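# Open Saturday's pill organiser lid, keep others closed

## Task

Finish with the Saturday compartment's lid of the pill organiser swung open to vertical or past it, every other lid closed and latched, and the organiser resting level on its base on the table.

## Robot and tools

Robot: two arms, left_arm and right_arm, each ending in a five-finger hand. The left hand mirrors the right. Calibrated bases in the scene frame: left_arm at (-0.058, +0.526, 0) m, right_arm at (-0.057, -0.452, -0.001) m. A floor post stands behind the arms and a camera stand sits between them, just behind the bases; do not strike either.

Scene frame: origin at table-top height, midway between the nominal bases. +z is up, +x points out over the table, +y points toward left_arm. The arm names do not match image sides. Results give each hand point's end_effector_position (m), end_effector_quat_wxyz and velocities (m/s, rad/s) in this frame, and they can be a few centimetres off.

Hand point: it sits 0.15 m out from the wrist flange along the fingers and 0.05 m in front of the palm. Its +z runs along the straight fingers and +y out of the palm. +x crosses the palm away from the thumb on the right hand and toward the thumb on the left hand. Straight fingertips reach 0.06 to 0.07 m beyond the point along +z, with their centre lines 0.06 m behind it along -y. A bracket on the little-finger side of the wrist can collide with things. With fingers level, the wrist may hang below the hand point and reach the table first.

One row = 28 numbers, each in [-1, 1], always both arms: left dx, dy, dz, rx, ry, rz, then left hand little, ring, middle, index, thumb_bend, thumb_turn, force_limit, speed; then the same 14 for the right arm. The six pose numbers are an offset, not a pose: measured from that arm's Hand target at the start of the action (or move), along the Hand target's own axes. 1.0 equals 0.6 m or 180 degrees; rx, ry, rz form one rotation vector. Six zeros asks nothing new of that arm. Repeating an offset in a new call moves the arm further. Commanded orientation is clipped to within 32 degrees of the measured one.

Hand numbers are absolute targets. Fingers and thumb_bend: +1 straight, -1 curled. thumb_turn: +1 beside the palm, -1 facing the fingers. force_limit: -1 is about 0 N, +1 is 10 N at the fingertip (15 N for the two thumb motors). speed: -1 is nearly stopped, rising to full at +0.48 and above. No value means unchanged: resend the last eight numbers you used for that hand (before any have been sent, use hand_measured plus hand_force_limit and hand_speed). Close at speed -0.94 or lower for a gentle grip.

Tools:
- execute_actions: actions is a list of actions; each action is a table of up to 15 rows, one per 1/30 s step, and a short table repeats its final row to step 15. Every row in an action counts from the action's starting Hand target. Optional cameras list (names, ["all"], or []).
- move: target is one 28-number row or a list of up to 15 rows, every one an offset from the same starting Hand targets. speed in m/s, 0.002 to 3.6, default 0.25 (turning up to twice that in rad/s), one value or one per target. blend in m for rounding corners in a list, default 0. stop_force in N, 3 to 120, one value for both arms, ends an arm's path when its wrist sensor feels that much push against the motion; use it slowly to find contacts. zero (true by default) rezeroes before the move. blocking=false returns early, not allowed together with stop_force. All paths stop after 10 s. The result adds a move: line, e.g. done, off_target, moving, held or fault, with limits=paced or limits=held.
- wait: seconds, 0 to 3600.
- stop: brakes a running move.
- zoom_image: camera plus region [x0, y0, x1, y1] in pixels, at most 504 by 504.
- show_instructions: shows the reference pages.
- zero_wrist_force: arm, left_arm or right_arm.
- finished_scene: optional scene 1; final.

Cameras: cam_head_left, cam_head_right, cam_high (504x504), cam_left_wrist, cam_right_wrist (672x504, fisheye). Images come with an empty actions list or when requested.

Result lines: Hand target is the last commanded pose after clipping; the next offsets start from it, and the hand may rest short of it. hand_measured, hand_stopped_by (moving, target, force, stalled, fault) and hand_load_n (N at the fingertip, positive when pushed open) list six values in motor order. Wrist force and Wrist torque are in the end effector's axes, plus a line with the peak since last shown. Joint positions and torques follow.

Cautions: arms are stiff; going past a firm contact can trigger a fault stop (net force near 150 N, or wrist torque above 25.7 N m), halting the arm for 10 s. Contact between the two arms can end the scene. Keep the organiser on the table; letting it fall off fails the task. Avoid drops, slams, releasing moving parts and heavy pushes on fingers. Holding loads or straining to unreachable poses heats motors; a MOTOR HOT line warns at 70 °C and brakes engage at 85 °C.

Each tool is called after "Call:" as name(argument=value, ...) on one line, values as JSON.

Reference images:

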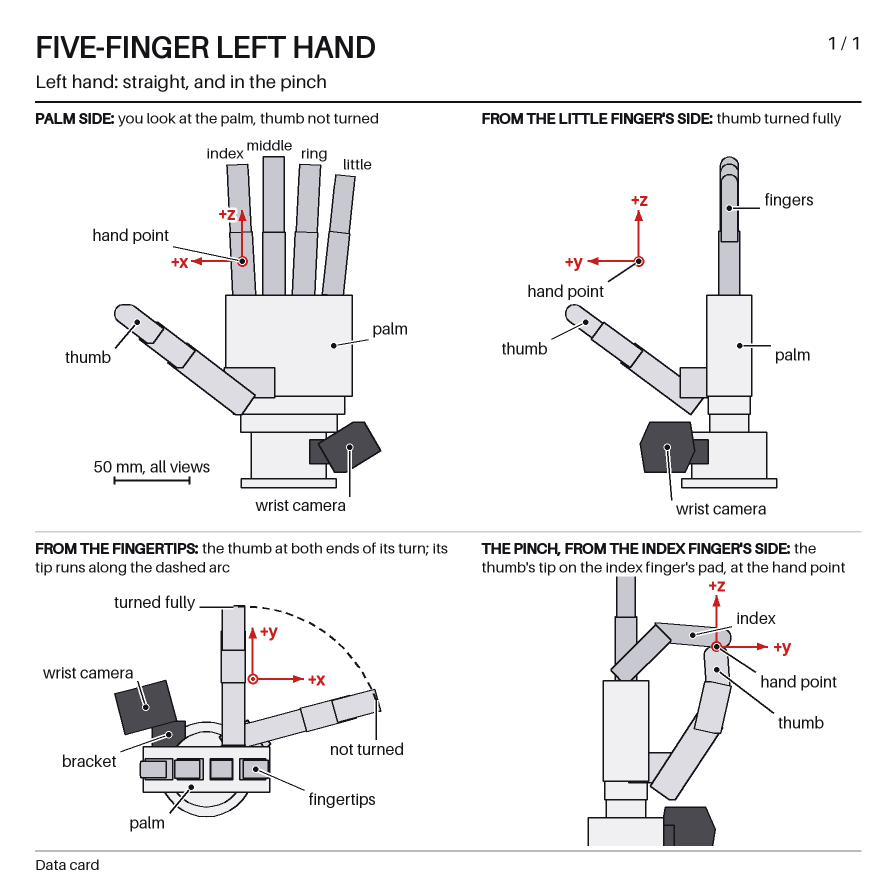

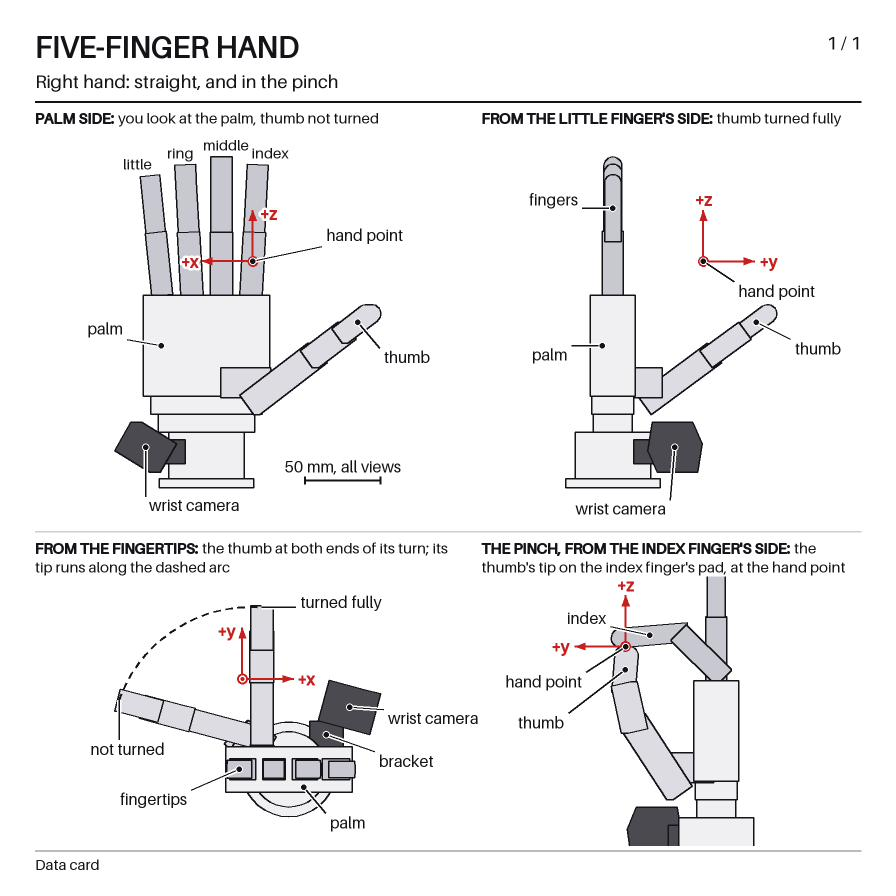

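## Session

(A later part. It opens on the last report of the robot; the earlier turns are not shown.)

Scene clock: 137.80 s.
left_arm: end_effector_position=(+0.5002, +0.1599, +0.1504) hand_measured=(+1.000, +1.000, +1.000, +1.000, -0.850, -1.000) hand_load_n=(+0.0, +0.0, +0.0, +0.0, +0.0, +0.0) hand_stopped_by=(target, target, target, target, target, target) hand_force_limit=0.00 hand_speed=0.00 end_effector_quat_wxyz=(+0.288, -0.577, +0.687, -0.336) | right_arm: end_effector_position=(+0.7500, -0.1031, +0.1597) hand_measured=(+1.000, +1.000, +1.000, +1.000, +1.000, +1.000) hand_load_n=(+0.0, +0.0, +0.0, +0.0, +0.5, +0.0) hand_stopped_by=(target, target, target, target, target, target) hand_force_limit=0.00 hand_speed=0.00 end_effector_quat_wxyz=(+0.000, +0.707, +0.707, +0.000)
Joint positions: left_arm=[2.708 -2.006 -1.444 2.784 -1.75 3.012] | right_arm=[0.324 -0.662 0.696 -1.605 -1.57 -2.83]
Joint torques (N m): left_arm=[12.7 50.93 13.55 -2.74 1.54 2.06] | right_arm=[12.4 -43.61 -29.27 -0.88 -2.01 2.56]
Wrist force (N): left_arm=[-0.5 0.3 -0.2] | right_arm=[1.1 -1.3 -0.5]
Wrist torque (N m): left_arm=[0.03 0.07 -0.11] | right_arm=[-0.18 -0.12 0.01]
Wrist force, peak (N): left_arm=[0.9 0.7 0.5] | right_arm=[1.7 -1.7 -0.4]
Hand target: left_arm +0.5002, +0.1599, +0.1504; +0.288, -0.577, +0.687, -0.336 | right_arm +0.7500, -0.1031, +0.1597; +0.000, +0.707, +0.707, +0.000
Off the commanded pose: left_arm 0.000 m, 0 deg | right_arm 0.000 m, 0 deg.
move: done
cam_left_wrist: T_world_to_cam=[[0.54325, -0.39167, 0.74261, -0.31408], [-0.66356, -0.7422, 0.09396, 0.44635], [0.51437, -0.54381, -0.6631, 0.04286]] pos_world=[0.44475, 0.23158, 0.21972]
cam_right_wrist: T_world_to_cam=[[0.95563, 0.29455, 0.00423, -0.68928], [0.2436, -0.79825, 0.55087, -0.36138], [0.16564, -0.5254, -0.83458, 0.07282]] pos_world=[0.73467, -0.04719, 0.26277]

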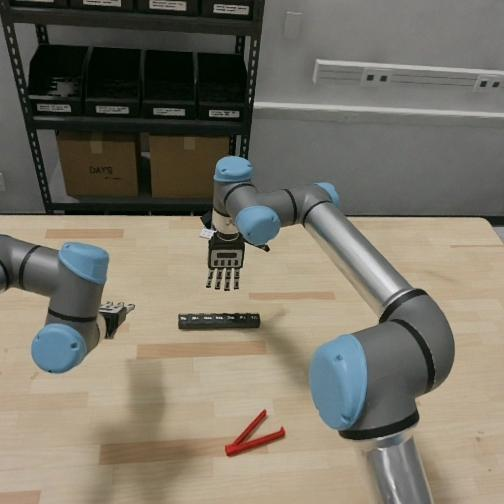

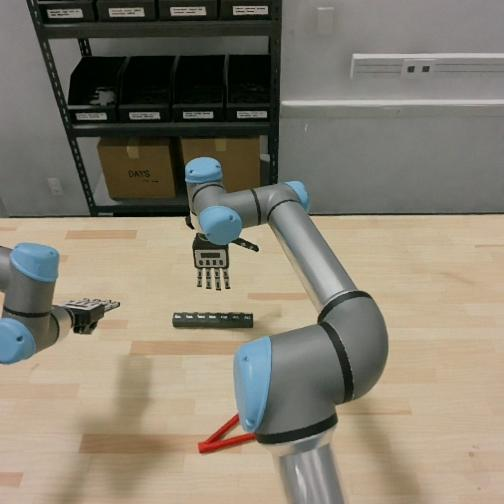

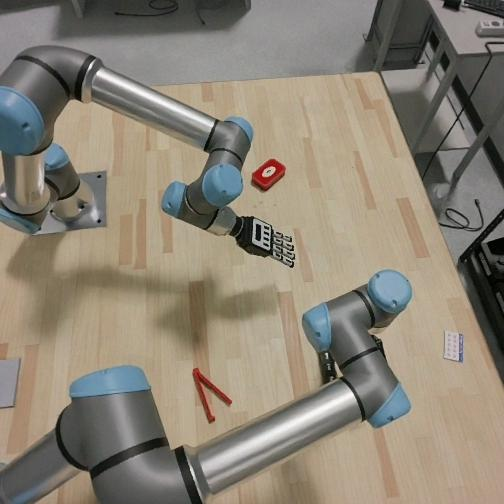

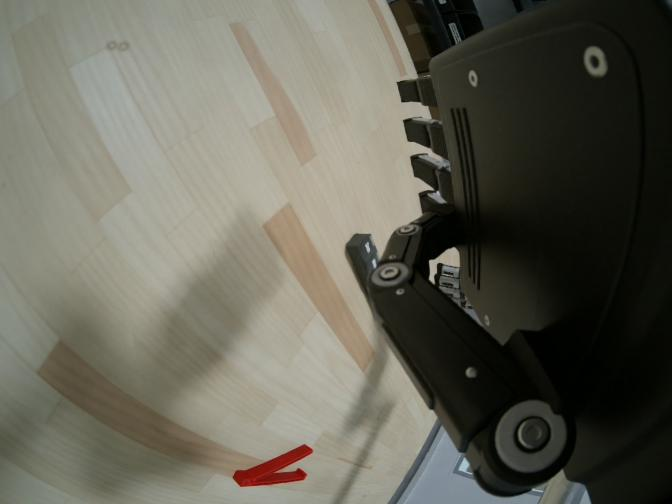

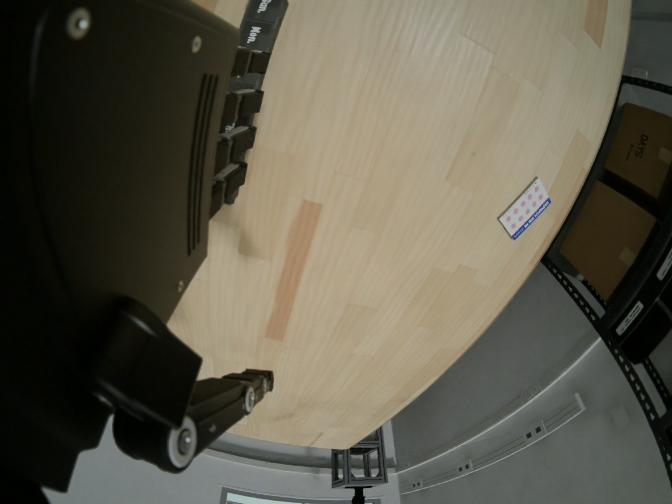

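Call:
move(target=[0,0,0,0,0,0,1,1,1,1,-0.85,-1,0,0,0,0.0333,0.0833,0,0,0,1,1,1,1,1,1,0,0], speed=0.15, cameras=["cam_head_left","cam_head_right","cam_high"])

Call:
zoom_image(camera="cam_head_right", region=[160, 240, 270, 340])

Call:
zoom_image(camera="cam_head_left", region=[170, 240, 280, 340])

Scene clock: 143.33 s.
left_arm: end_effector_position=(+0.5002, +0.1599, +0.1504) hand_measured=(+1.000, +1.000, +1.000, +1.000, -0.850, -1.000) hand_load_n=(+0.0, -0.5, +0.0, +0.0, +0.0, +0.0) hand_stopped_by=(target, target, target, target, target, target) hand_force_limit=0.00 hand_speed=0.00 end_effector_quat_wxyz=(+0.288, -0.577, +0.687, -0.336) | right_arm: end_effector_position=(+0.7699, -0.1030, +0.1099) hand_measured=(+1.000, +1.000, +1.000, +1.000, +1.000, +1.000) hand_load_n=(+0.0, +0.0, +0.0, +0.0, +0.0, +0.0) hand_stopped_by=(target, target, target, target, target, target) hand_force_limit=0.00 hand_speed=0.00 end_effector_quat_wxyz=(+0.000, +0.707, +0.707, +0.000)
Joint positions: left_arm=[2.708 -2.006 -1.444 2.784 -1.75 3.012] | right_arm=[0.317 -0.583 0.675 -1.663 -1.57 -2.837]
Joint torques (N m): left_arm=[12.85 50.51 12.99 -2.69 1.49 1.96] | right_arm=[-10.72 -44.71 -28.75 -4.14 -1.49 -2.11]
Wrist force (N): left_arm=[-0.4 0.3 0.0] | right_arm=[1.2 -1.1 -0.3]
Wrist torque (N m): left_arm=[0.02 0.06 -0.11] | right_arm=[-0.15 -0.13 0.12]
Wrist force, peak (N): left_arm=[-0.5 0.4 -0.2] | right_arm=[1.3 -1.6 -1.2]
Hand target: left_arm +0.5002, +0.1599, +0.1504; +0.288, -0.577, +0.687, -0.336 | right_arm +0.7700, -0.1030, +0.1097; +0.000, +0.707, +0.707, +0.000
Off the commanded pose: left_arm 0.000 m, 0 deg | right_arm 0.000 m, 0 deg.
move: done

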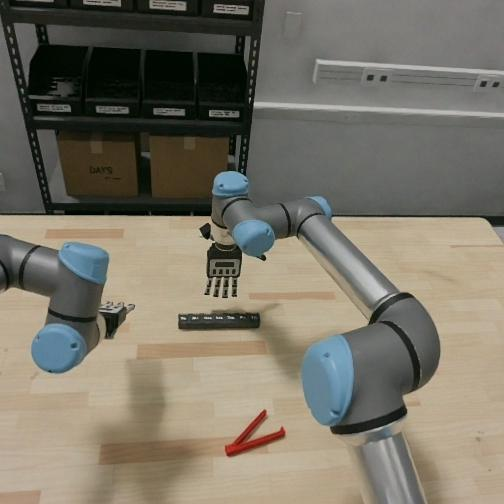

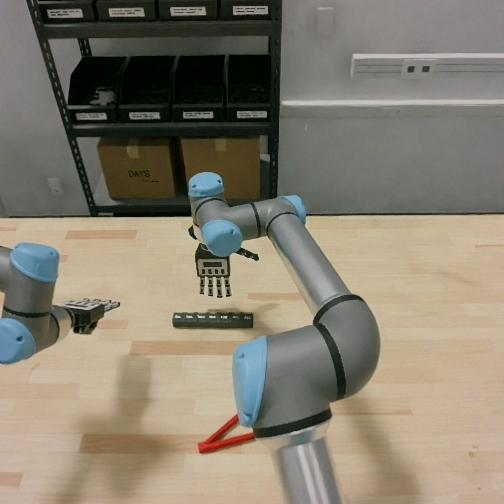

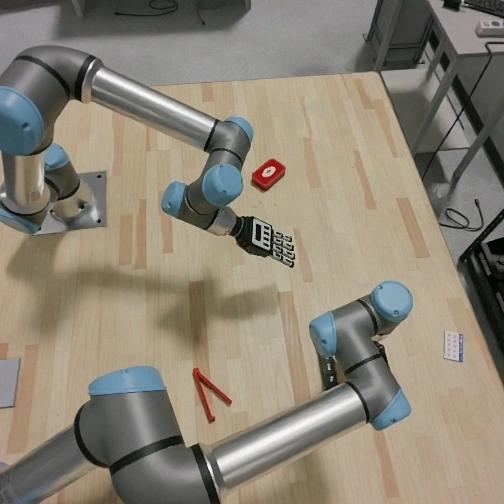

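Scaled by 4.582 from the camera's image (finer frame: 720x720).

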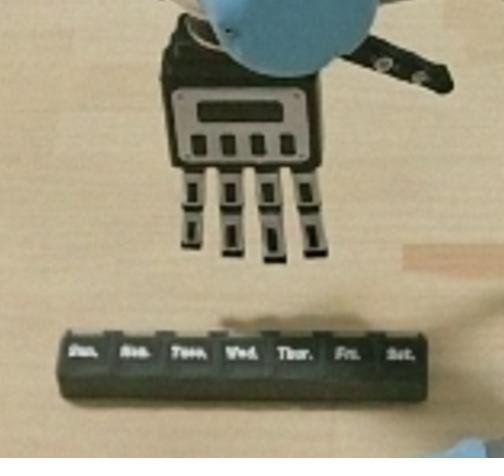

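Scaled by 4.582 from the camera's image (finer frame: 720x720).

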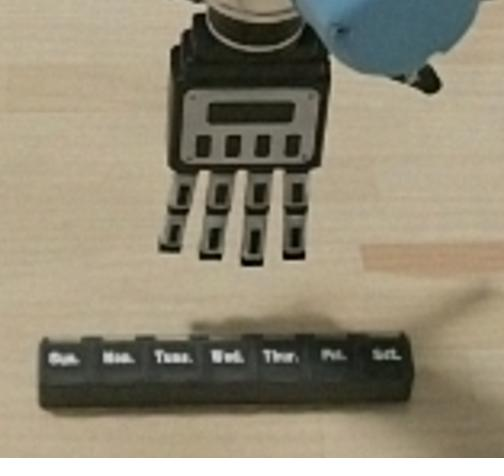

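Call:
move(target=[0,0,0,0,0,0,1,1,1,1,-0.85,-1,0,0,0,0,0.0517,0,0,0,1,1,1,1,1,1,0,0], speed=0.04, stop_force=5, cameras=["cam_head_left","cam_head_right"])

Call:
zoom_image(camera="cam_head_right", region=[160, 240, 270, 340])

Scene clock: 148.53 s.
left_arm: end_effector_position=(+0.5002, +0.1599, +0.1504) hand_measured=(+1.000, +1.000, +1.000, +1.000, -0.850, -1.000) hand_load_n=(-0.5, +0.0, -0.5, +0.0, +0.0, +0.0) hand_stopped_by=(target, target, target, target, target, target) hand_force_limit=0.00 hand_speed=0.00 end_effector_quat_wxyz=(+0.288, -0.577, +0.687, -0.336) | right_arm: end_effector_position=(+0.7700, -0.1030, +0.0787) hand_measured=(+1.000, +1.000, +1.000, +1.000, +1.000, +1.000) hand_load_n=(+0.0, +0.0, +0.0, +0.0, +0.0, +0.0) hand_stopped_by=(target, target, target, target, target, target) hand_force_limit=0.00 hand_speed=0.00 end_effector_quat_wxyz=(+0.000, +0.707, +0.707, +0.000)
Joint positions: left_arm=[2.708 -2.006 -1.444 2.784 -1.75 3.012] | right_arm=[0.317 -0.569 0.727 -1.73 -1.57 -2.837]
Joint torques (N m): left_arm=[12.61 50.44 13.91 -2.64 1.46 1.9] | right_arm=[4.03 -44.74 -13.9 -4.11 -1.37 1.77]
Wrist force (N): left_arm=[-0.3 0.2 -0.1] | right_arm=[1.4 -1.0 -0.2]
Wrist torque (N m): left_arm=[0.01 0.05 -0.10] | right_arm=[-0.15 -0.16 0.13]
Wrist force, peak (N): left_arm=[-0.4 0.4 -0.4] | right_arm=[1.6 -1.3 -0.4]
Hand target: left_arm +0.5002, +0.1599, +0.1504; +0.288, -0.577, +0.687, -0.336 | right_arm +0.7700, -0.1030, +0.0787; +0.000, +0.707, +0.707, +0.000
Off the commanded pose: left_arm 0.000 m, 0 deg | right_arm 0.000 m, 0 deg.
move: done

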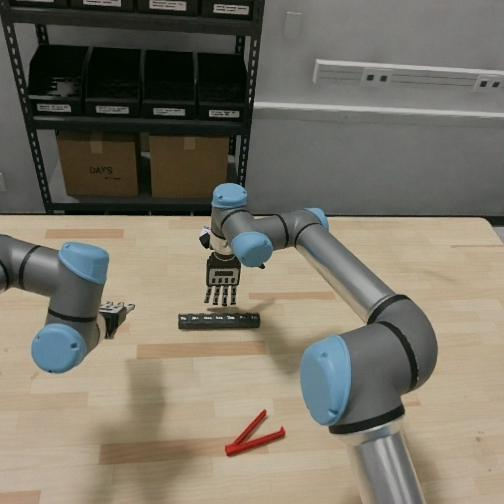

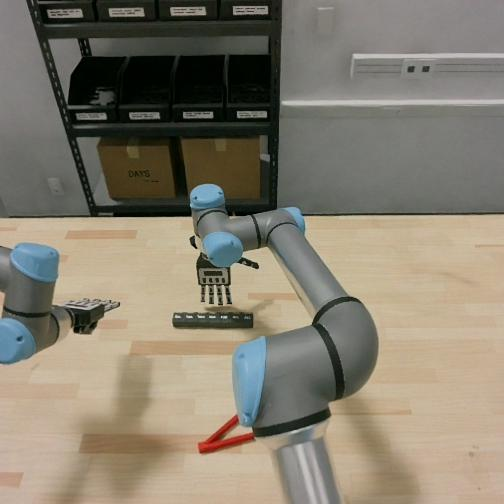

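Scaled by 4.582 from the camera's image (finer frame: 720x720).

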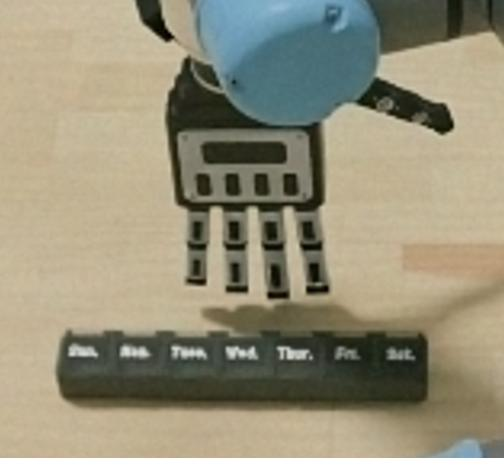

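Call:
move(target=[0,0,0,0,0,0,1,1,1,1,-0.85,-1,0,0,0,0,0.03,0,0,0,1,1,1,1,1,1,0,0], speed=0.01, stop_force=4)

Scene clock: 153.53 s.
left_arm: end_effector_position=(+0.5002, +0.1599, +0.1504) hand_measured=(+1.000, +1.000, +1.000, +1.000, -0.850, -1.000) hand_load_n=(+0.0, +0.0, +0.0, +0.0, +0.0, +0.0) hand_stopped_by=(target, target, target, target, target, target) hand_force_limit=0.00 hand_speed=0.00 end_effector_quat_wxyz=(+0.288, -0.577, +0.687, -0.336) | right_arm: end_effector_position=(+0.7700, -0.1030, +0.0703) hand_measured=(+1.000, +1.000, +1.000, +1.000, +1.000, +1.000) hand_load_n=(+0.0, +0.0, +0.0, +0.0, +0.0, +0.0) hand_stopped_by=(target, target, target, target, target, target) hand_force_limit=0.00 hand_speed=0.00 end_effector_quat_wxyz=(+0.000, +0.707, +0.707, +0.000)
Joint positions: left_arm=[2.708 -2.006 -1.444 2.784 -1.75 3.012] | right_arm=[0.317 -0.564 0.739 -1.747 -1.57 -2.837]
Joint torques (N m): left_arm=[12.33 50.63 13.51 -2.65 1.32 1.93] | right_arm=[10.95 -58.53 -26.77 0.06 1.4 1.73]
Wrist force (N): left_arm=[-0.3 0.1 -0.2] | right_arm=[1.1 -0.6 -6.4]
Wrist torque (N m): left_arm=[0.01 0.05 -0.10] | right_arm=[0.33 0.03 0.12]
Wrist force, peak (N): left_arm=[-0.3 0.3 -0.4] | right_arm=[0.2 -2.1 -11.7]
Hand target: left_arm +0.5002, +0.1599, +0.1504; +0.288, -0.577, +0.687, -0.336 | right_arm +0.7700, -0.1030, +0.0703; +0.000, +0.707, +0.707, +0.000 (not the last commanded pose)
Off the commanded pose: left_arm 0.000 m, 0 deg | right_arm 0.010 m, 0 deg.
move: contact (right_arm)

Call:
move(target=[[0,0,0,0,0,0,1,1,1,1,-0.85,-1,0,0,0,0,-0.006,0,0,0,1,1,1,1,1,1,0,0],[0,0,0,0,0,0,1,1,1,1,-0.85,-1,0,0,0,-0.2517,-0.006,0,0,0,1,1,1,1,1,1,0,0]], speed=[0.02, 0.04], cameras=["cam_head_left","cam_head_right","cam_high"])

Call:
zoom_image(camera="cam_high", region=[230, 280, 370, 420])

Scene clock: 159.67 s.
left_arm: end_effector_position=(+0.5002, +0.1599, +0.1504) hand_measured=(+1.000, +1.000, +1.000, +1.000, -0.850, -1.000) hand_load_n=(+0.0, +0.0, +0.0, +0.0, +0.0, +0.0) hand_stopped_by=(target, target, target, target, target, target) hand_force_limit=0.00 hand_speed=0.00 end_effector_quat_wxyz=(+0.288, -0.577, +0.687, -0.336) | right_arm: end_effector_position=(+0.6191, -0.1029, +0.0739) hand_measured=(+1.000, +1.000, +1.000, +1.000, +1.000, +1.000) hand_load_n=(+0.0, +0.0, +0.0, +0.0, +0.0, +0.0) hand_stopped_by=(target, target, target, target, target, target) hand_force_limit=0.00 hand_speed=0.00 end_effector_quat_wxyz=(+0.000, +0.707, +0.707, +0.000)
Joint positions: left_arm=[2.708 -2.006 -1.444 2.784 -1.75 3.012] | right_arm=[0.381 -0.912 1.372 -2.031 -1.57 -2.773]
Joint torques (N m): left_arm=[12.13 51 13.69 -2.51 1.29 1.87] | right_arm=[12.09 -52.94 -11.24 -4.04 1.75 2.45]
Wrist force (N): left_arm=[-0.3 0.1 -0.2] | right_arm=[1.2 -0.4 -0.3]
Wrist torque (N m): left_arm=[0.00 0.04 -0.09] | right_arm=[-0.09 -0.12 0.04]
Wrist force, peak (N): left_arm=[-0.5 0.3 -0.4] | right_arm=[0.7 -0.8 -7.4]
Hand target: left_arm +0.5002, +0.1599, +0.1504; +0.288, -0.577, +0.687, -0.336 | right_arm +0.6190, -0.1029, +0.0739; +0.000, +0.707, +0.707, +0.000
Off the commanded pose: left_arm 0.000 m, 0 deg | right_arm 0.000 m, 0 deg.
move: done

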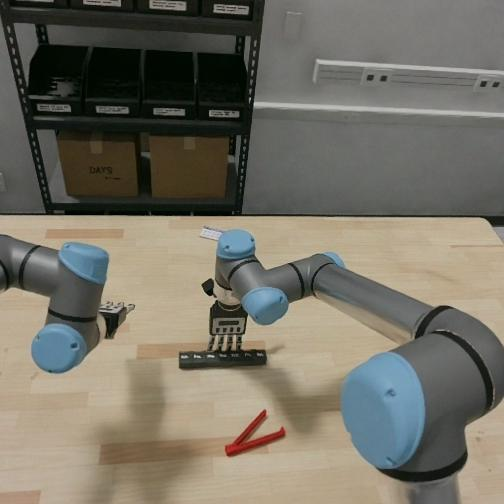

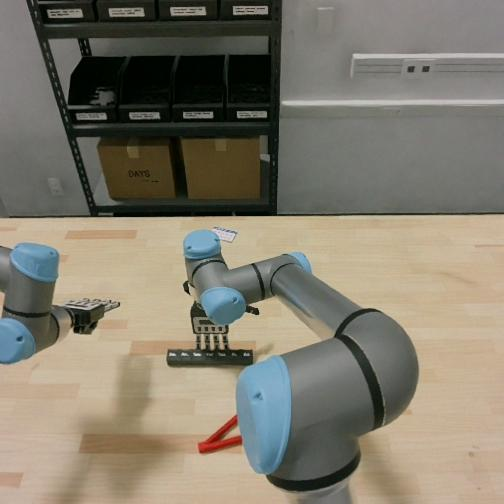

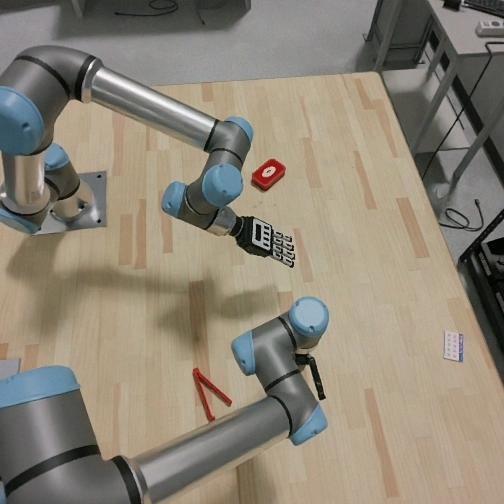

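Scaled by 3.600 from the camera's image (finer frame: 720x720).

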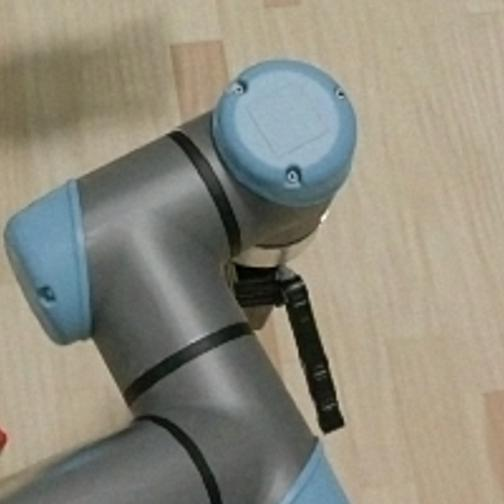

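Call:
move(target=[[0,0,0,0,0,0,1,1,1,1,-0.85,-1,0,0,0,0.025,0,0,0,0,1,1,1,1,1,1,0,0],[0,0,0,0,0,0,1,1,1,1,-0.85,-1,0,0,0,0.025,-0.17,0,0,0,1,1,1,1,1,1,0,0],[0,0,0,0,0,0,1,1,1,1,-0.85,-1,0,0,-0.3,-0.27,-0.22,0,0,0,1,1,1,1,1,1,0,0]], speed=[0.05,0.2,0.25], blend=[0.005,0.02,0])

Call:
move(target=[0.388,0.13,-0.013,0,0,0,1,1,1,1,1,1,0,0,0,0,0,0,0,0,-1,-1,-1,0,1,1,0,0], speed=0.2, cameras=["cam_head_left","cam_head_right","cam_high","cam_left_wrist","cam_right_wrist"])

Scene clock: 172.13 s.
left_arm: end_effector_position=(+0.5002, +0.1599, +0.1504) hand_measured=(+1.000, +1.000, +1.000, +1.000, -0.850, -1.000) hand_load_n=(+0.0, +0.0, +0.0, +0.0, +0.0, +0.0) hand_stopped_by=(target, target, target, target, target, target) hand_force_limit=0.00 hand_speed=0.00 end_effector_quat_wxyz=(+0.288, -0.577, +0.687, -0.336) | right_arm: end_effector_position=(+0.4569, -0.2827, +0.2056) hand_measured=(+1.000, +1.000, +1.000, +1.000, +1.000, +1.000) hand_load_n=(+0.0, +0.0, +0.0, +0.0, +0.0, +0.0) hand_stopped_by=(target, target, target, target, target, target) hand_force_limit=0.00 hand_speed=0.00 end_effector_quat_wxyz=(+0.000, +0.707, +0.707, +0.000)
Joint positions: left_arm=[2.708 -2.006 -1.444 2.784 -1.75 3.012] | right_arm=[0.157 -1.552 1.892 -1.912 -1.57 -2.997]
Joint torques (N m): left_arm=[12.33 51.05 12.78 -2.53 1.29 1.91] | right_arm=[-9.12 -31.02 -12.93 -0.6 2.19 -1.9]
Wrist force (N): left_arm=[-0.2 0.0 -0.2] | right_arm=[1.0 -1.1 -0.5]
Wrist torque (N m): left_arm=[-0.01 0.04 -0.09] | right_arm=[-0.14 -0.11 0.11]
Wrist force, peak (N): left_arm=[-0.5 0.2 -0.4] | right_arm=[1.9 -0.1 -1.4]
Hand target: left_arm +0.5002, +0.1599, +0.1504; +0.288, -0.577, +0.687, -0.336 | right_arm +0.4568, -0.2828, +0.2057; +0.000, +0.707, +0.707, +0.000
Off the commanded pose: left_arm 0.000 m, 0 deg | right_arm 0.000 m, 0 deg.
move: done

Scene clock: 174.13 s.
left_arm: end_effector_position=(+0.4081, -0.0600, +0.0914) hand_measured=(+1.000, +1.000, +1.000, +1.000, +1.000, +1.000) hand_load_n=(+0.0, +0.0, +0.0, +0.0, +0.0, +0.0) hand_stopped_by=(target, target, target, target, target, target) hand_force_limit=0.00 hand_speed=0.00 end_effector_quat_wxyz=(+0.288, -0.577, +0.687, -0.336) | right_arm: end_effector_position=(+0.4568, -0.2828, +0.2057) hand_measured=(-1.000, -1.000, -1.000, +0.000, +1.000, +1.000) hand_load_n=(+0.0, +0.0, +0.0, +0.0, +0.0, +0.0) hand_stopped_by=(target, target, target, target, target, target) hand_force_limit=0.00 hand_speed=0.00 end_effector_quat_wxyz=(+0.000, +0.707, +0.707, +0.000)
Joint positions: left_arm=[2.277 -2.33 -1.091 2.651 -2.077 2.713] | right_arm=[0.157 -1.552 1.893 -1.912 -1.57 -2.997]
Joint torques (N m): left_arm=[-9.88 40.81 28.23 -3.08 -2.34 -2.31] | right_arm=[-10.01 -30.22 -15.18 -3.17 2 -2.15]
Wrist force (N): left_arm=[0.3 -0.3 -0.5] | right_arm=[1.4 -1.2 -0.4]
Wrist torque (N m): left_arm=[-0.02 0.00 0.21] | right_arm=[-0.14 -0.16 0.12]
Wrist force, peak (N): left_arm=[1.3 0.3 -0.5] | right_arm=[1.4 -1.3 -0.4]
Hand target: left_arm +0.4081, -0.0601, +0.0914; +0.288, -0.577, +0.687, -0.336 | right_arm +0.4568, -0.2828, +0.2057; +0.000, +0.707, +0.707, +0.000
Off the commanded pose: left_arm 0.000 m, 0 deg | right_arm 0.000 m, 0 deg.
move: done
cam_left_wrist: T_world_to_cam=[[0.54323, -0.39165, 0.74264, -0.30632], [-0.66359, -0.74216, 0.09401, 0.22765], [0.51434, -0.54388, -0.66306, -0.06841]] pos_world=[0.35265, 0.01178, 0.16072]
cam_right_wrist: T_world_to_cam=[[0.95563, 0.29453, 0.00398, -0.35635], [0.24371, -0.79819, 0.5509, -0.45884], [0.16543, -0.52549, -0.83456, 0.06527]] pos_world=[0.44156, -0.22699, 0.30867]

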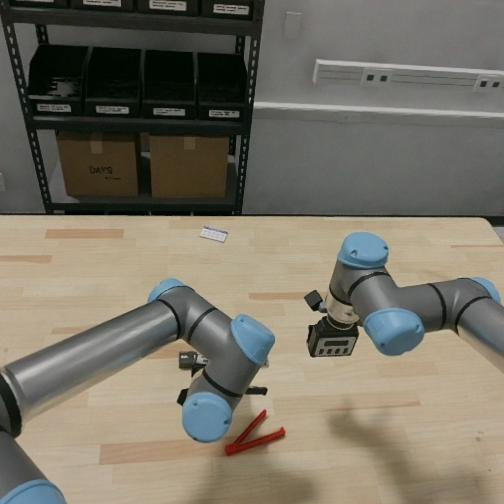

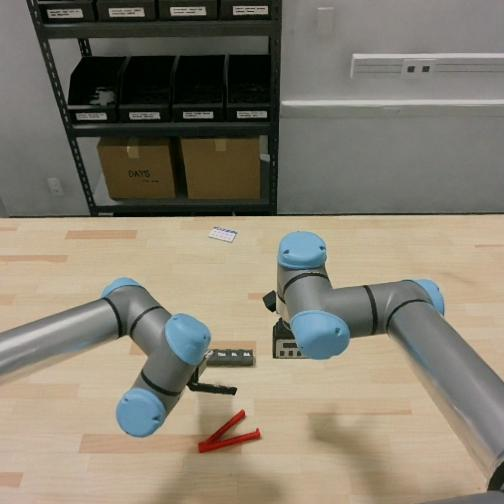

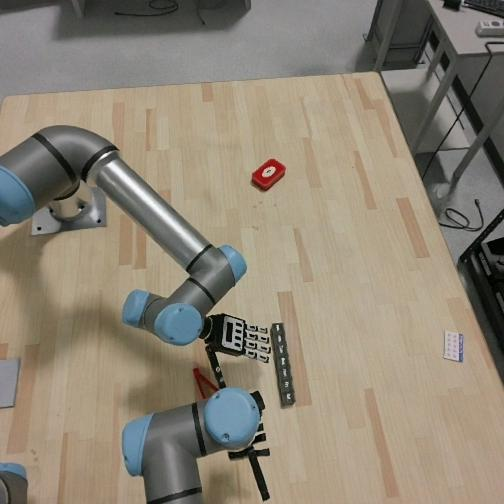

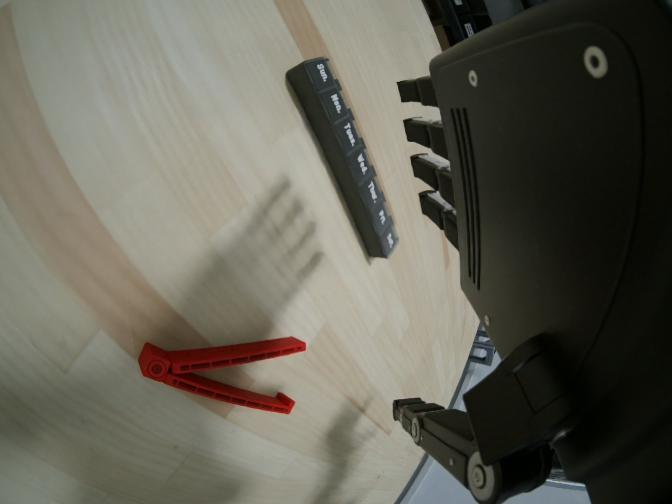

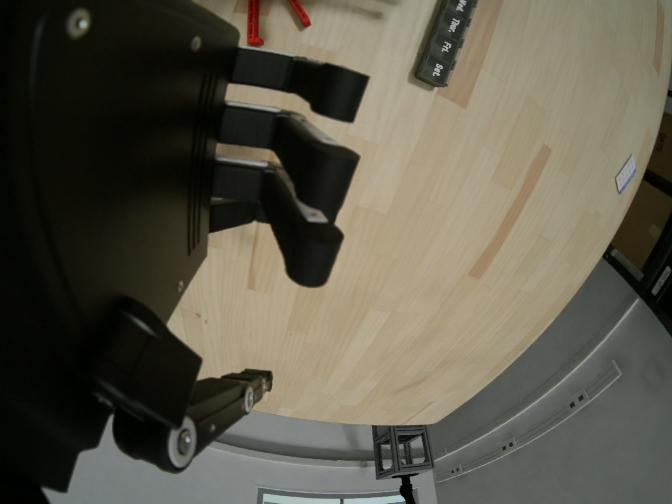

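Call:
zoom_image(camera="cam_left_wrist", region=[270, 50, 410, 160])

Call:
zoom_image(camera="cam_left_wrist", region=[320, 140, 420, 270])

Call:
zoom_image(camera="cam_high", region=[250, 300, 330, 420])

Scaled by 3.600 from the camera's image (finer frame: 960x720).

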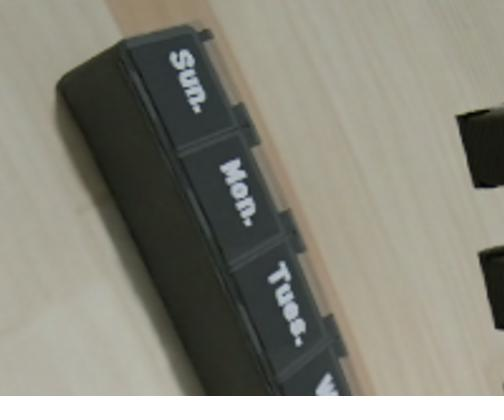

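Scaled by 3.877 from the camera's image (finer frame: 960x720).

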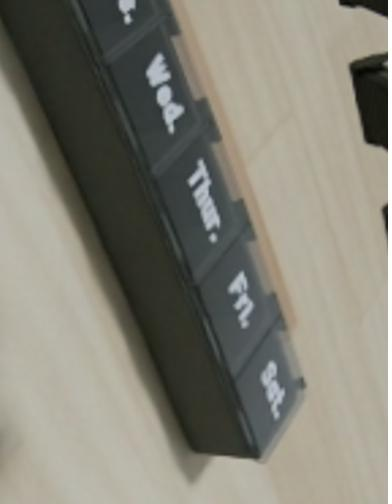

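Scaled by 4.200 from the camera's image (finer frame: 720x720).

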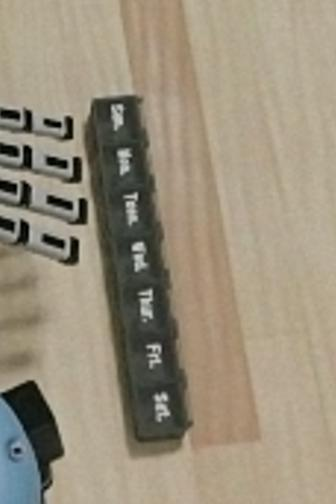

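Call:
move(target=[-0.3737,-0.0797,-0.056,0,0,0,1,1,1,1,1,1,0,0,0,0,0,0,0,0,-1,-1,-1,0,1,1,0,0], speed=0.25)

Call:
move(target=[[0,0,0,0,0,0,1,1,1,1,1,1,0,0,0.2717,0.2717,0,0.109,-0.109,0.4914,-1,-1,-1,-1,1,1,0,0],[0,0,0,0,0,0,1,1,1,1,1,1,0,0,0.2717,0.2717,0.21,0.109,-0.109,0.4914,-1,-1,-1,-1,1,1,0,0]], speed=[0.4,0.15], blend=0, cameras=["cam_head_right","cam_high","cam_right_wrist"])

Scene clock: 189.17 s.
left_arm: end_effector_position=(+0.4482, +0.1599, +0.1515) hand_measured=(+1.000, +1.000, +1.000, +1.000, +1.000, +1.000) hand_load_n=(+0.0, +0.0, +0.0, +0.0, +0.0, +0.0) hand_stopped_by=(target, target, target, target, target, target) hand_force_limit=0.00 hand_speed=0.00 end_effector_quat_wxyz=(+0.288, -0.577, +0.687, -0.336) | right_arm: end_effector_position=(+0.4568, -0.2828, +0.2057) hand_measured=(-1.000, -1.000, -1.000, +0.000, +1.000, +1.000) hand_load_n=(+0.0, +0.0, +0.0, +0.0, +0.0, +0.0) hand_stopped_by=(target, target, target, target, target, target) hand_force_limit=0.00 hand_speed=0.00 end_effector_quat_wxyz=(+0.000, +0.707, +0.707, +0.000)
Joint positions: left_arm=[2.663 -1.913 -1.575 2.817 -1.785 2.984] | right_arm=[0.157 -1.552 1.893 -1.912 -1.57 -2.997]
Joint torques (N m): left_arm=[12.96 47.15 13.3 1.91 1.35 2.16] | right_arm=[-9.9 -28.85 -21.81 -4.02 1.31 -2.11]
Wrist force (N): left_arm=[-0.3 0.0 0.1] | right_arm=[1.4 -1.1 -0.5]
Wrist torque (N m): left_arm=[-0.03 0.07 -0.12] | right_arm=[-0.13 -0.16 0.13]
Wrist force, peak (N): left_arm=[1.3 0.2 -0.4] | right_arm=[1.4 -1.3 -0.5]
Hand target: left_arm +0.4482, +0.1600, +0.1516; +0.288, -0.577, +0.687, -0.336 | right_arm +0.4568, -0.2828, +0.2057; +0.000, +0.707, +0.707, +0.000
Off the commanded pose: left_arm 0.000 m, 0 deg | right_arm 0.000 m, 0 deg.
move: done

Scene clock: 193.83 s.
left_arm: end_effector_position=(+0.4482, +0.1600, +0.1516) hand_measured=(+1.000, +1.000, +1.000, +1.000, +1.000, +1.000) hand_load_n=(+0.0, +0.0, -0.5, +0.0, +0.0, +0.0) hand_stopped_by=(target, target, target, target, target, target) hand_force_limit=0.00 hand_speed=0.00 end_effector_quat_wxyz=(+0.288, -0.577, +0.687, -0.336) | right_arm: end_effector_position=(+0.6197, -0.1200, +0.0798) hand_measured=(-1.000, -1.000, -1.000, -1.000, +1.000, +1.000) hand_load_n=(+0.0, +0.0, +0.0, +0.0, +0.0, +0.0) hand_stopped_by=(target, target, target, target, target, target) hand_force_limit=0.00 hand_speed=0.00 end_effector_quat_wxyz=(-0.001, +0.976, +0.000, -0.216)
Joint positions: left_arm=[2.664 -1.913 -1.575 2.817 -1.785 2.984] | right_arm=[0.315 -0.233 0.043 -0.964 -1.443 -1.295]
Joint torques (N m): left_arm=[12.7 46.36 12.91 1.87 1.49 1.89] | right_arm=[12.2 -49.12 -28.03 0.31 -1.85 2.48]
Wrist force (N): left_arm=[-0.2 0.0 -0.1] | right_arm=[0.3 -0.9 0.0]
Wrist torque (N m): left_arm=[-0.01 0.05 -0.11] | right_arm=[-0.10 -0.09 -0.02]
Wrist force, peak (N): left_arm=[-0.3 0.4 0.1] | right_arm=[1.3 -1.5 -0.3]
Hand target: left_arm +0.4482, +0.1600, +0.1516; +0.288, -0.577, +0.687, -0.336 | right_arm +0.6200, -0.1199, +0.0798; -0.001, +0.976, +0.000, -0.217
Off the commanded pose: left_arm 0.000 m, 0 deg | right_arm 0.000 m, 0 deg.
elbow stopped short (right arm): the move would have taken joint 3 (elbow) straighter than the controller allows.
move: done
cam_right_wrist: T_world_to_cam=[[0.26832, -0.9555, -0.1226, -0.27349], [-0.49129, -0.2452, 0.83577, 0.19988], [-0.82864, -0.16402, -0.53522, 0.65441]] pos_world=[0.71385, -0.10497, 0.14966]

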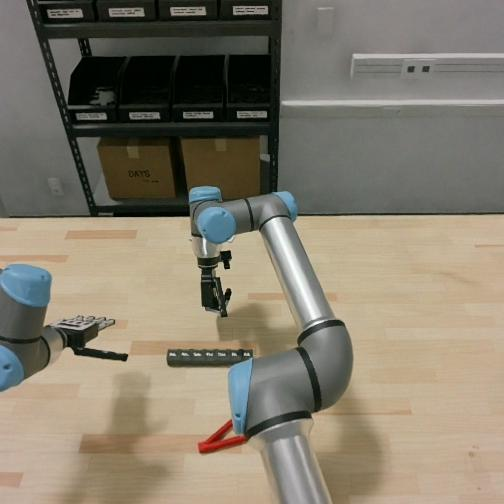

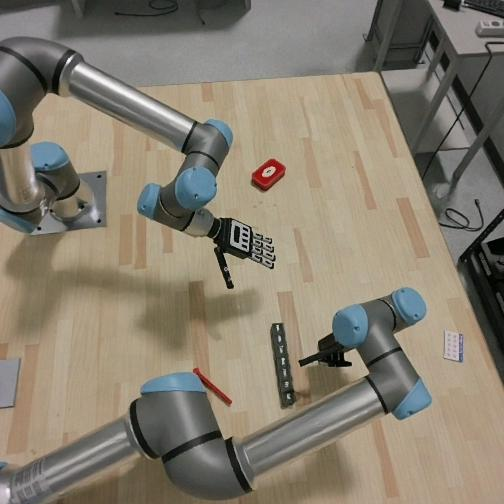

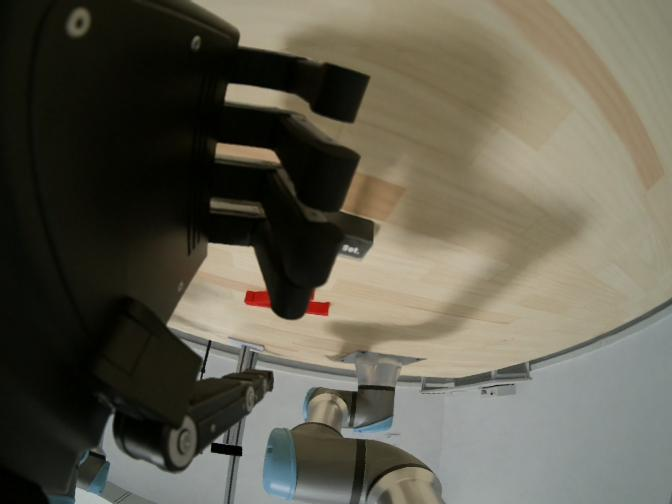

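Call:
move(target=[0,0,0,0,0,0,1,1,1,1,1,1,0,0,-0.0758,-0.1167,0.035,0,0,0,-1,-1,-1,-1,1,1,0,0], speed=0.15, cameras=["cam_right_wrist"])

Call:
zoom_image(camera="cam_right_wrist", region=[280, 160, 480, 310])

Scene clock: 198.03 s.
left_arm: end_effector_position=(+0.4482, +0.1600, +0.1516) hand_measured=(+1.000, +1.000, +1.000, +1.000, +1.000, +1.000) hand_load_n=(+0.0, +0.0, +0.0, +0.0, +0.0, +0.0) hand_stopped_by=(target, target, target, target, target, target) hand_force_limit=0.00 hand_speed=0.00 end_effector_quat_wxyz=(+0.288, -0.577, +0.687, -0.336) | right_arm: end_effector_position=(+0.5700, -0.0498, +0.0801) hand_measured=(-1.000, -1.000, -1.000, -1.000, +1.000, +1.000) hand_load_n=(+0.0, +0.0, +0.0, +0.0, -0.5, +0.0) hand_stopped_by=(target, target, target, target, target, target) hand_force_limit=0.00 hand_speed=0.00 end_effector_quat_wxyz=(+0.000, +0.976, +0.000, -0.217)
Joint positions: left_arm=[2.664 -1.913 -1.575 2.817 -1.785 2.984] | right_arm=[0.409 -0.367 0.319 -1.116 -1.406 -1.208]
Joint torques (N m): left_arm=[12.14 46.41 12.98 1.87 1.42 1.95] | right_arm=[11.57 -66.91 -14.14 -3.17 2.54 2.44]
Wrist force (N): left_arm=[-0.2 0.3 0.0] | right_arm=[0.5 -1.0 0.0]
Wrist torque (N m): left_arm=[0.01 0.05 -0.11] | right_arm=[-0.10 -0.11 -0.01]
Wrist force, peak (N): left_arm=[-0.5 0.1 -0.1] | right_arm=[-0.2 -1.8 0.3]
Hand target: left_arm +0.4482, +0.1600, +0.1516; +0.288, -0.577, +0.687, -0.336 | right_arm +0.5700, -0.0498, +0.0801; -0.001, +0.976, +0.000, -0.217
Off the commanded pose: left_arm 0.000 m, 0 deg | right_arm 0.000 m, 0 deg.
move: done
cam_right_wrist: T_world_to_cam=[[0.26813, -0.95559, -0.1223, -0.19292], [-0.48964, -0.2445, 0.83695, 0.19142], [-0.82968, -0.16453, -0.53345, 0.6253]] pos_world=[0.66425, -0.03467, 0.14976]

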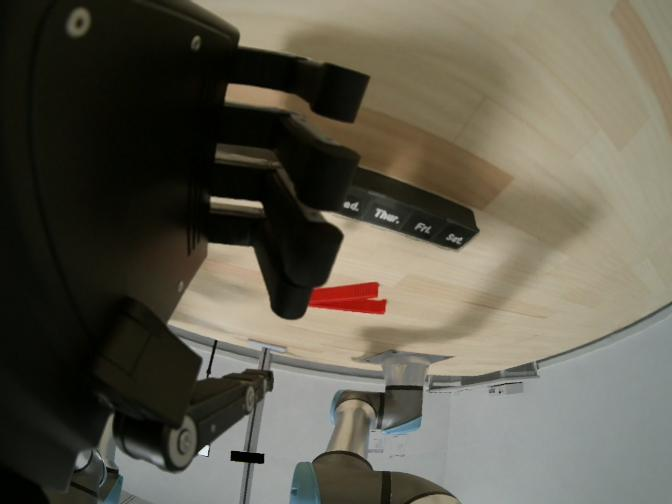

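Scaled by 2.520 from the camera's image (finer frame: 960x720).

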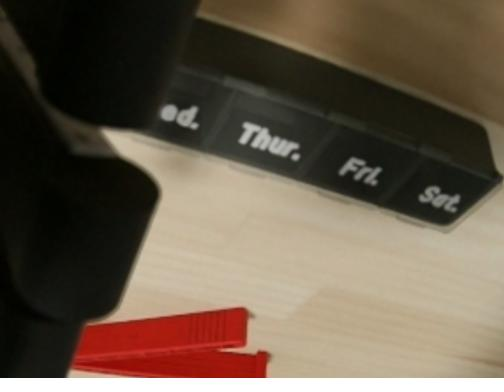

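Call:
zoom_image(camera="cam_right_wrist", region=[400, 190, 490, 260])

Call:
zoom_image(camera="cam_right_wrist", region=[340, 160, 430, 230])

Scaled by 5.600 from the camera's image (finer frame: 960x720).

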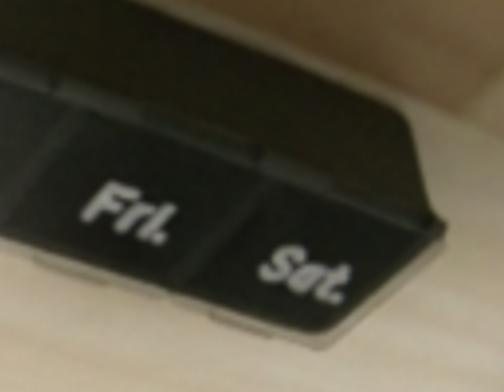

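Scaled by 5.600 from the camera's image (finer frame: 960x720).

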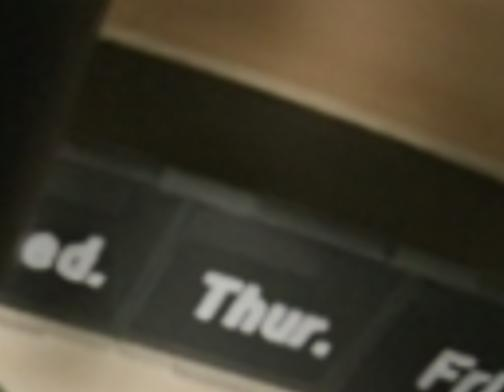

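Call:
move(target=[[0,0,0,0,0,0,1,1,1,1,1,1,0,0,-0.0705,0,-0.1512,0,0,0,-1,-1,-1,-1,1,1,0,0],[0,0,0,0,0,0,1,1,1,1,1,1,0,0,-0.2075,0.1767,-0.0505,-0.109,0.109,-0.4914,-1,-1,-1,-1,1,1,0,0]], speed=[0.15,0.4], blend=[0.02,0])

Call:
move(target=[0.2887,0.0803,0.143,-0.0145,0.0957,0.0733,-1,-1,1,1,-0.85,-1,0,0,0,0,0,0,0,0,-1,-1,-1,0,1,1,0,0], speed=0.2, cameras=["all"])

Scene clock: 231.97 s.
left_arm: end_effector_position=(+0.4482, +0.1600, +0.1516) hand_measured=(+1.000, +1.000, +1.000, +1.000, +1.000, +1.000) hand_load_n=(+0.0, +0.0, +0.0, +0.0, +0.0, +0.0) hand_stopped_by=(target, target, target, target, target, target) hand_force_limit=0.00 hand_speed=0.00 end_effector_quat_wxyz=(+0.288, -0.577, +0.687, -0.336) | right_arm: end_effector_position=(+0.4698, -0.1557, +0.1601) hand_measured=(-1.000, -1.000, -1.000, -1.000, +1.000, +1.000) hand_load_n=(+0.0, +0.0, +0.0, +0.5, -0.5, +0.0) hand_stopped_by=(target, target, target, target, target, target) hand_force_limit=0.00 hand_speed=0.00 end_effector_quat_wxyz=(+0.000, +0.708, +0.707, +0.000)
Joint positions: left_arm=[2.664 -1.913 -1.575 2.817 -1.785 2.984] | right_arm=[0.389 -1.337 1.771 -2.006 -1.57 -2.765]
Joint torques (N m): left_arm=[12.7 46.96 13.12 1.76 1.33 1.83] | right_arm=[-10.23 -37.67 -13.02 -4.25 2.33 -2.04]
Wrist force (N): left_arm=[-0.1 0.1 0.1] | right_arm=[1.0 -1.2 -0.2]
Wrist torque (N m): left_arm=[-0.01 0.04 -0.11] | right_arm=[-0.16 -0.10 0.11]
Wrist force, peak (N): left_arm=[-0.3 0.3 -0.2] | right_arm=[0.7 -1.7 -0.2]
Hand target: left_arm +0.4482, +0.1600, +0.1516; +0.288, -0.577, +0.687, -0.336 | right_arm +0.4698, -0.1557, +0.1601; +0.000, +0.707, +0.707, +0.000
Off the commanded pose: left_arm 0.000 m, 0 deg | right_arm 0.000 m, 0 deg.
elbow stopped short (right arm): the move would have taken joint 3 (elbow) straighter than the controller allows.
move: done

Scene clock: 233.73 s.
left_arm: end_effector_position=(+0.4573, -0.0165, +0.0598) hand_measured=(-1.000, -1.000, +1.000, +1.000, -0.850, -1.000) hand_load_n=(+0.0, +0.0, +0.0, +0.0, +0.0, +0.0) hand_stopped_by=(target, target, target, target, target, target) hand_force_limit=0.00 hand_speed=0.00 end_effector_quat_wxyz=(+0.206, -0.444, +0.791, -0.368) end_effector_velocity=(+0.001, -0.001, +0.001) end_effector_angular_velocity=(-0.001, -0.001, +0.000) | right_arm: end_effector_position=(+0.4698, -0.1557, +0.1601) hand_measured=(-1.000, -1.000, -1.000, +0.000, +1.000, +1.000) hand_load_n=(+0.0, +0.0, +0.0, +0.0, +0.0, +0.0) hand_stopped_by=(target, target, target, target, target, target) hand_force_limit=0.00 hand_speed=0.00 end_effector_quat_wxyz=(+0.000, +0.707, +0.707, +0.000)
Joint positions: left_arm=[2.497 -2.281 -1.231 2.81 -1.61 3.107] | right_arm=[0.389 -1.337 1.772 -2.006 -1.57 -2.765]
Joint velocities: left_arm=[0 -0.002 0.005 -0.001 0 0] | right_arm=[within noise]
Joint torques (N m): left_arm=[-10.08 39.43 27.25 -2.7 1.54 1.91] | right_arm=[-9.81 -38.38 -12.47 -4.11 2.28 -2.15]
Wrist force (N): left_arm=[-0.1 -0.1 -0.3] | right_arm=[1.0 -1.1 -0.2]
Wrist torque (N m): left_arm=[-0.04 0.04 -0.07] | right_arm=[-0.15 -0.10 0.11]
Wrist force, peak (N): left_arm=[-1.0 -0.1 -0.6] | right_arm=[1.3 -1.3 -0.3]
Hand target: left_arm +0.4574, -0.0165, +0.0598; +0.206, -0.444, +0.791, -0.368 | right_arm +0.4698, -0.1557, +0.1601; +0.000, +0.707, +0.707, +0.000
Off the commanded pose: left_arm 0.000 m, 0 deg | right_arm 0.000 m, 0 deg.
move: done
cam_left_wrist: T_world_to_cam=[[0.39314, -0.57691, 0.71597, -0.22541], [-0.88576, -0.44656, 0.12654, 0.40009], [0.24672, -0.68393, -0.68656, 0.03049]] pos_world=[0.43548, 0.06948, 0.13169]
cam_right_wrist: T_world_to_cam=[[0.95563, 0.29453, 0.00398, -0.40603], [0.24371, -0.79819, 0.5509, -0.33549], [0.16543, -0.52549, -0.83456, 0.09194]] pos_world=[0.45456, -0.09989, 0.26317]

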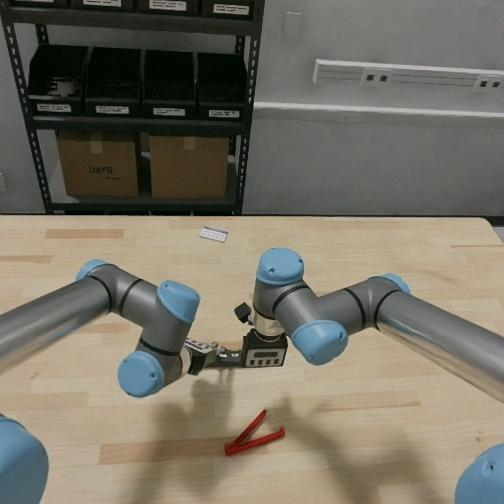

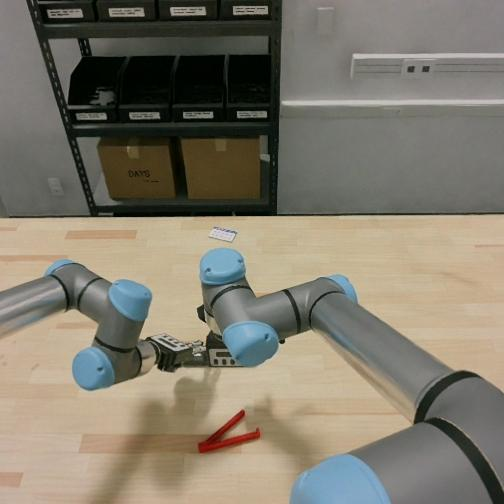

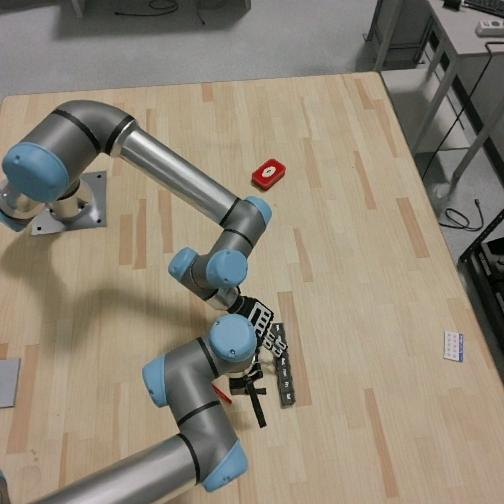

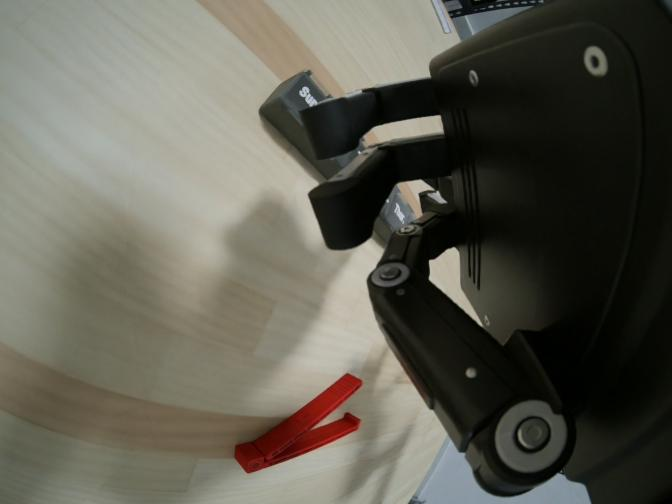

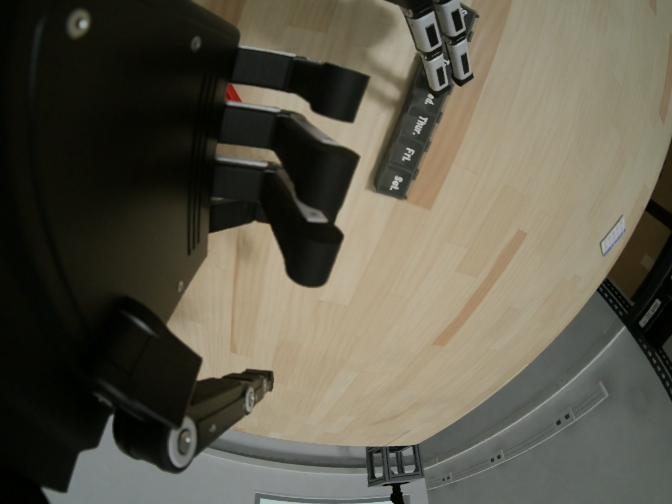

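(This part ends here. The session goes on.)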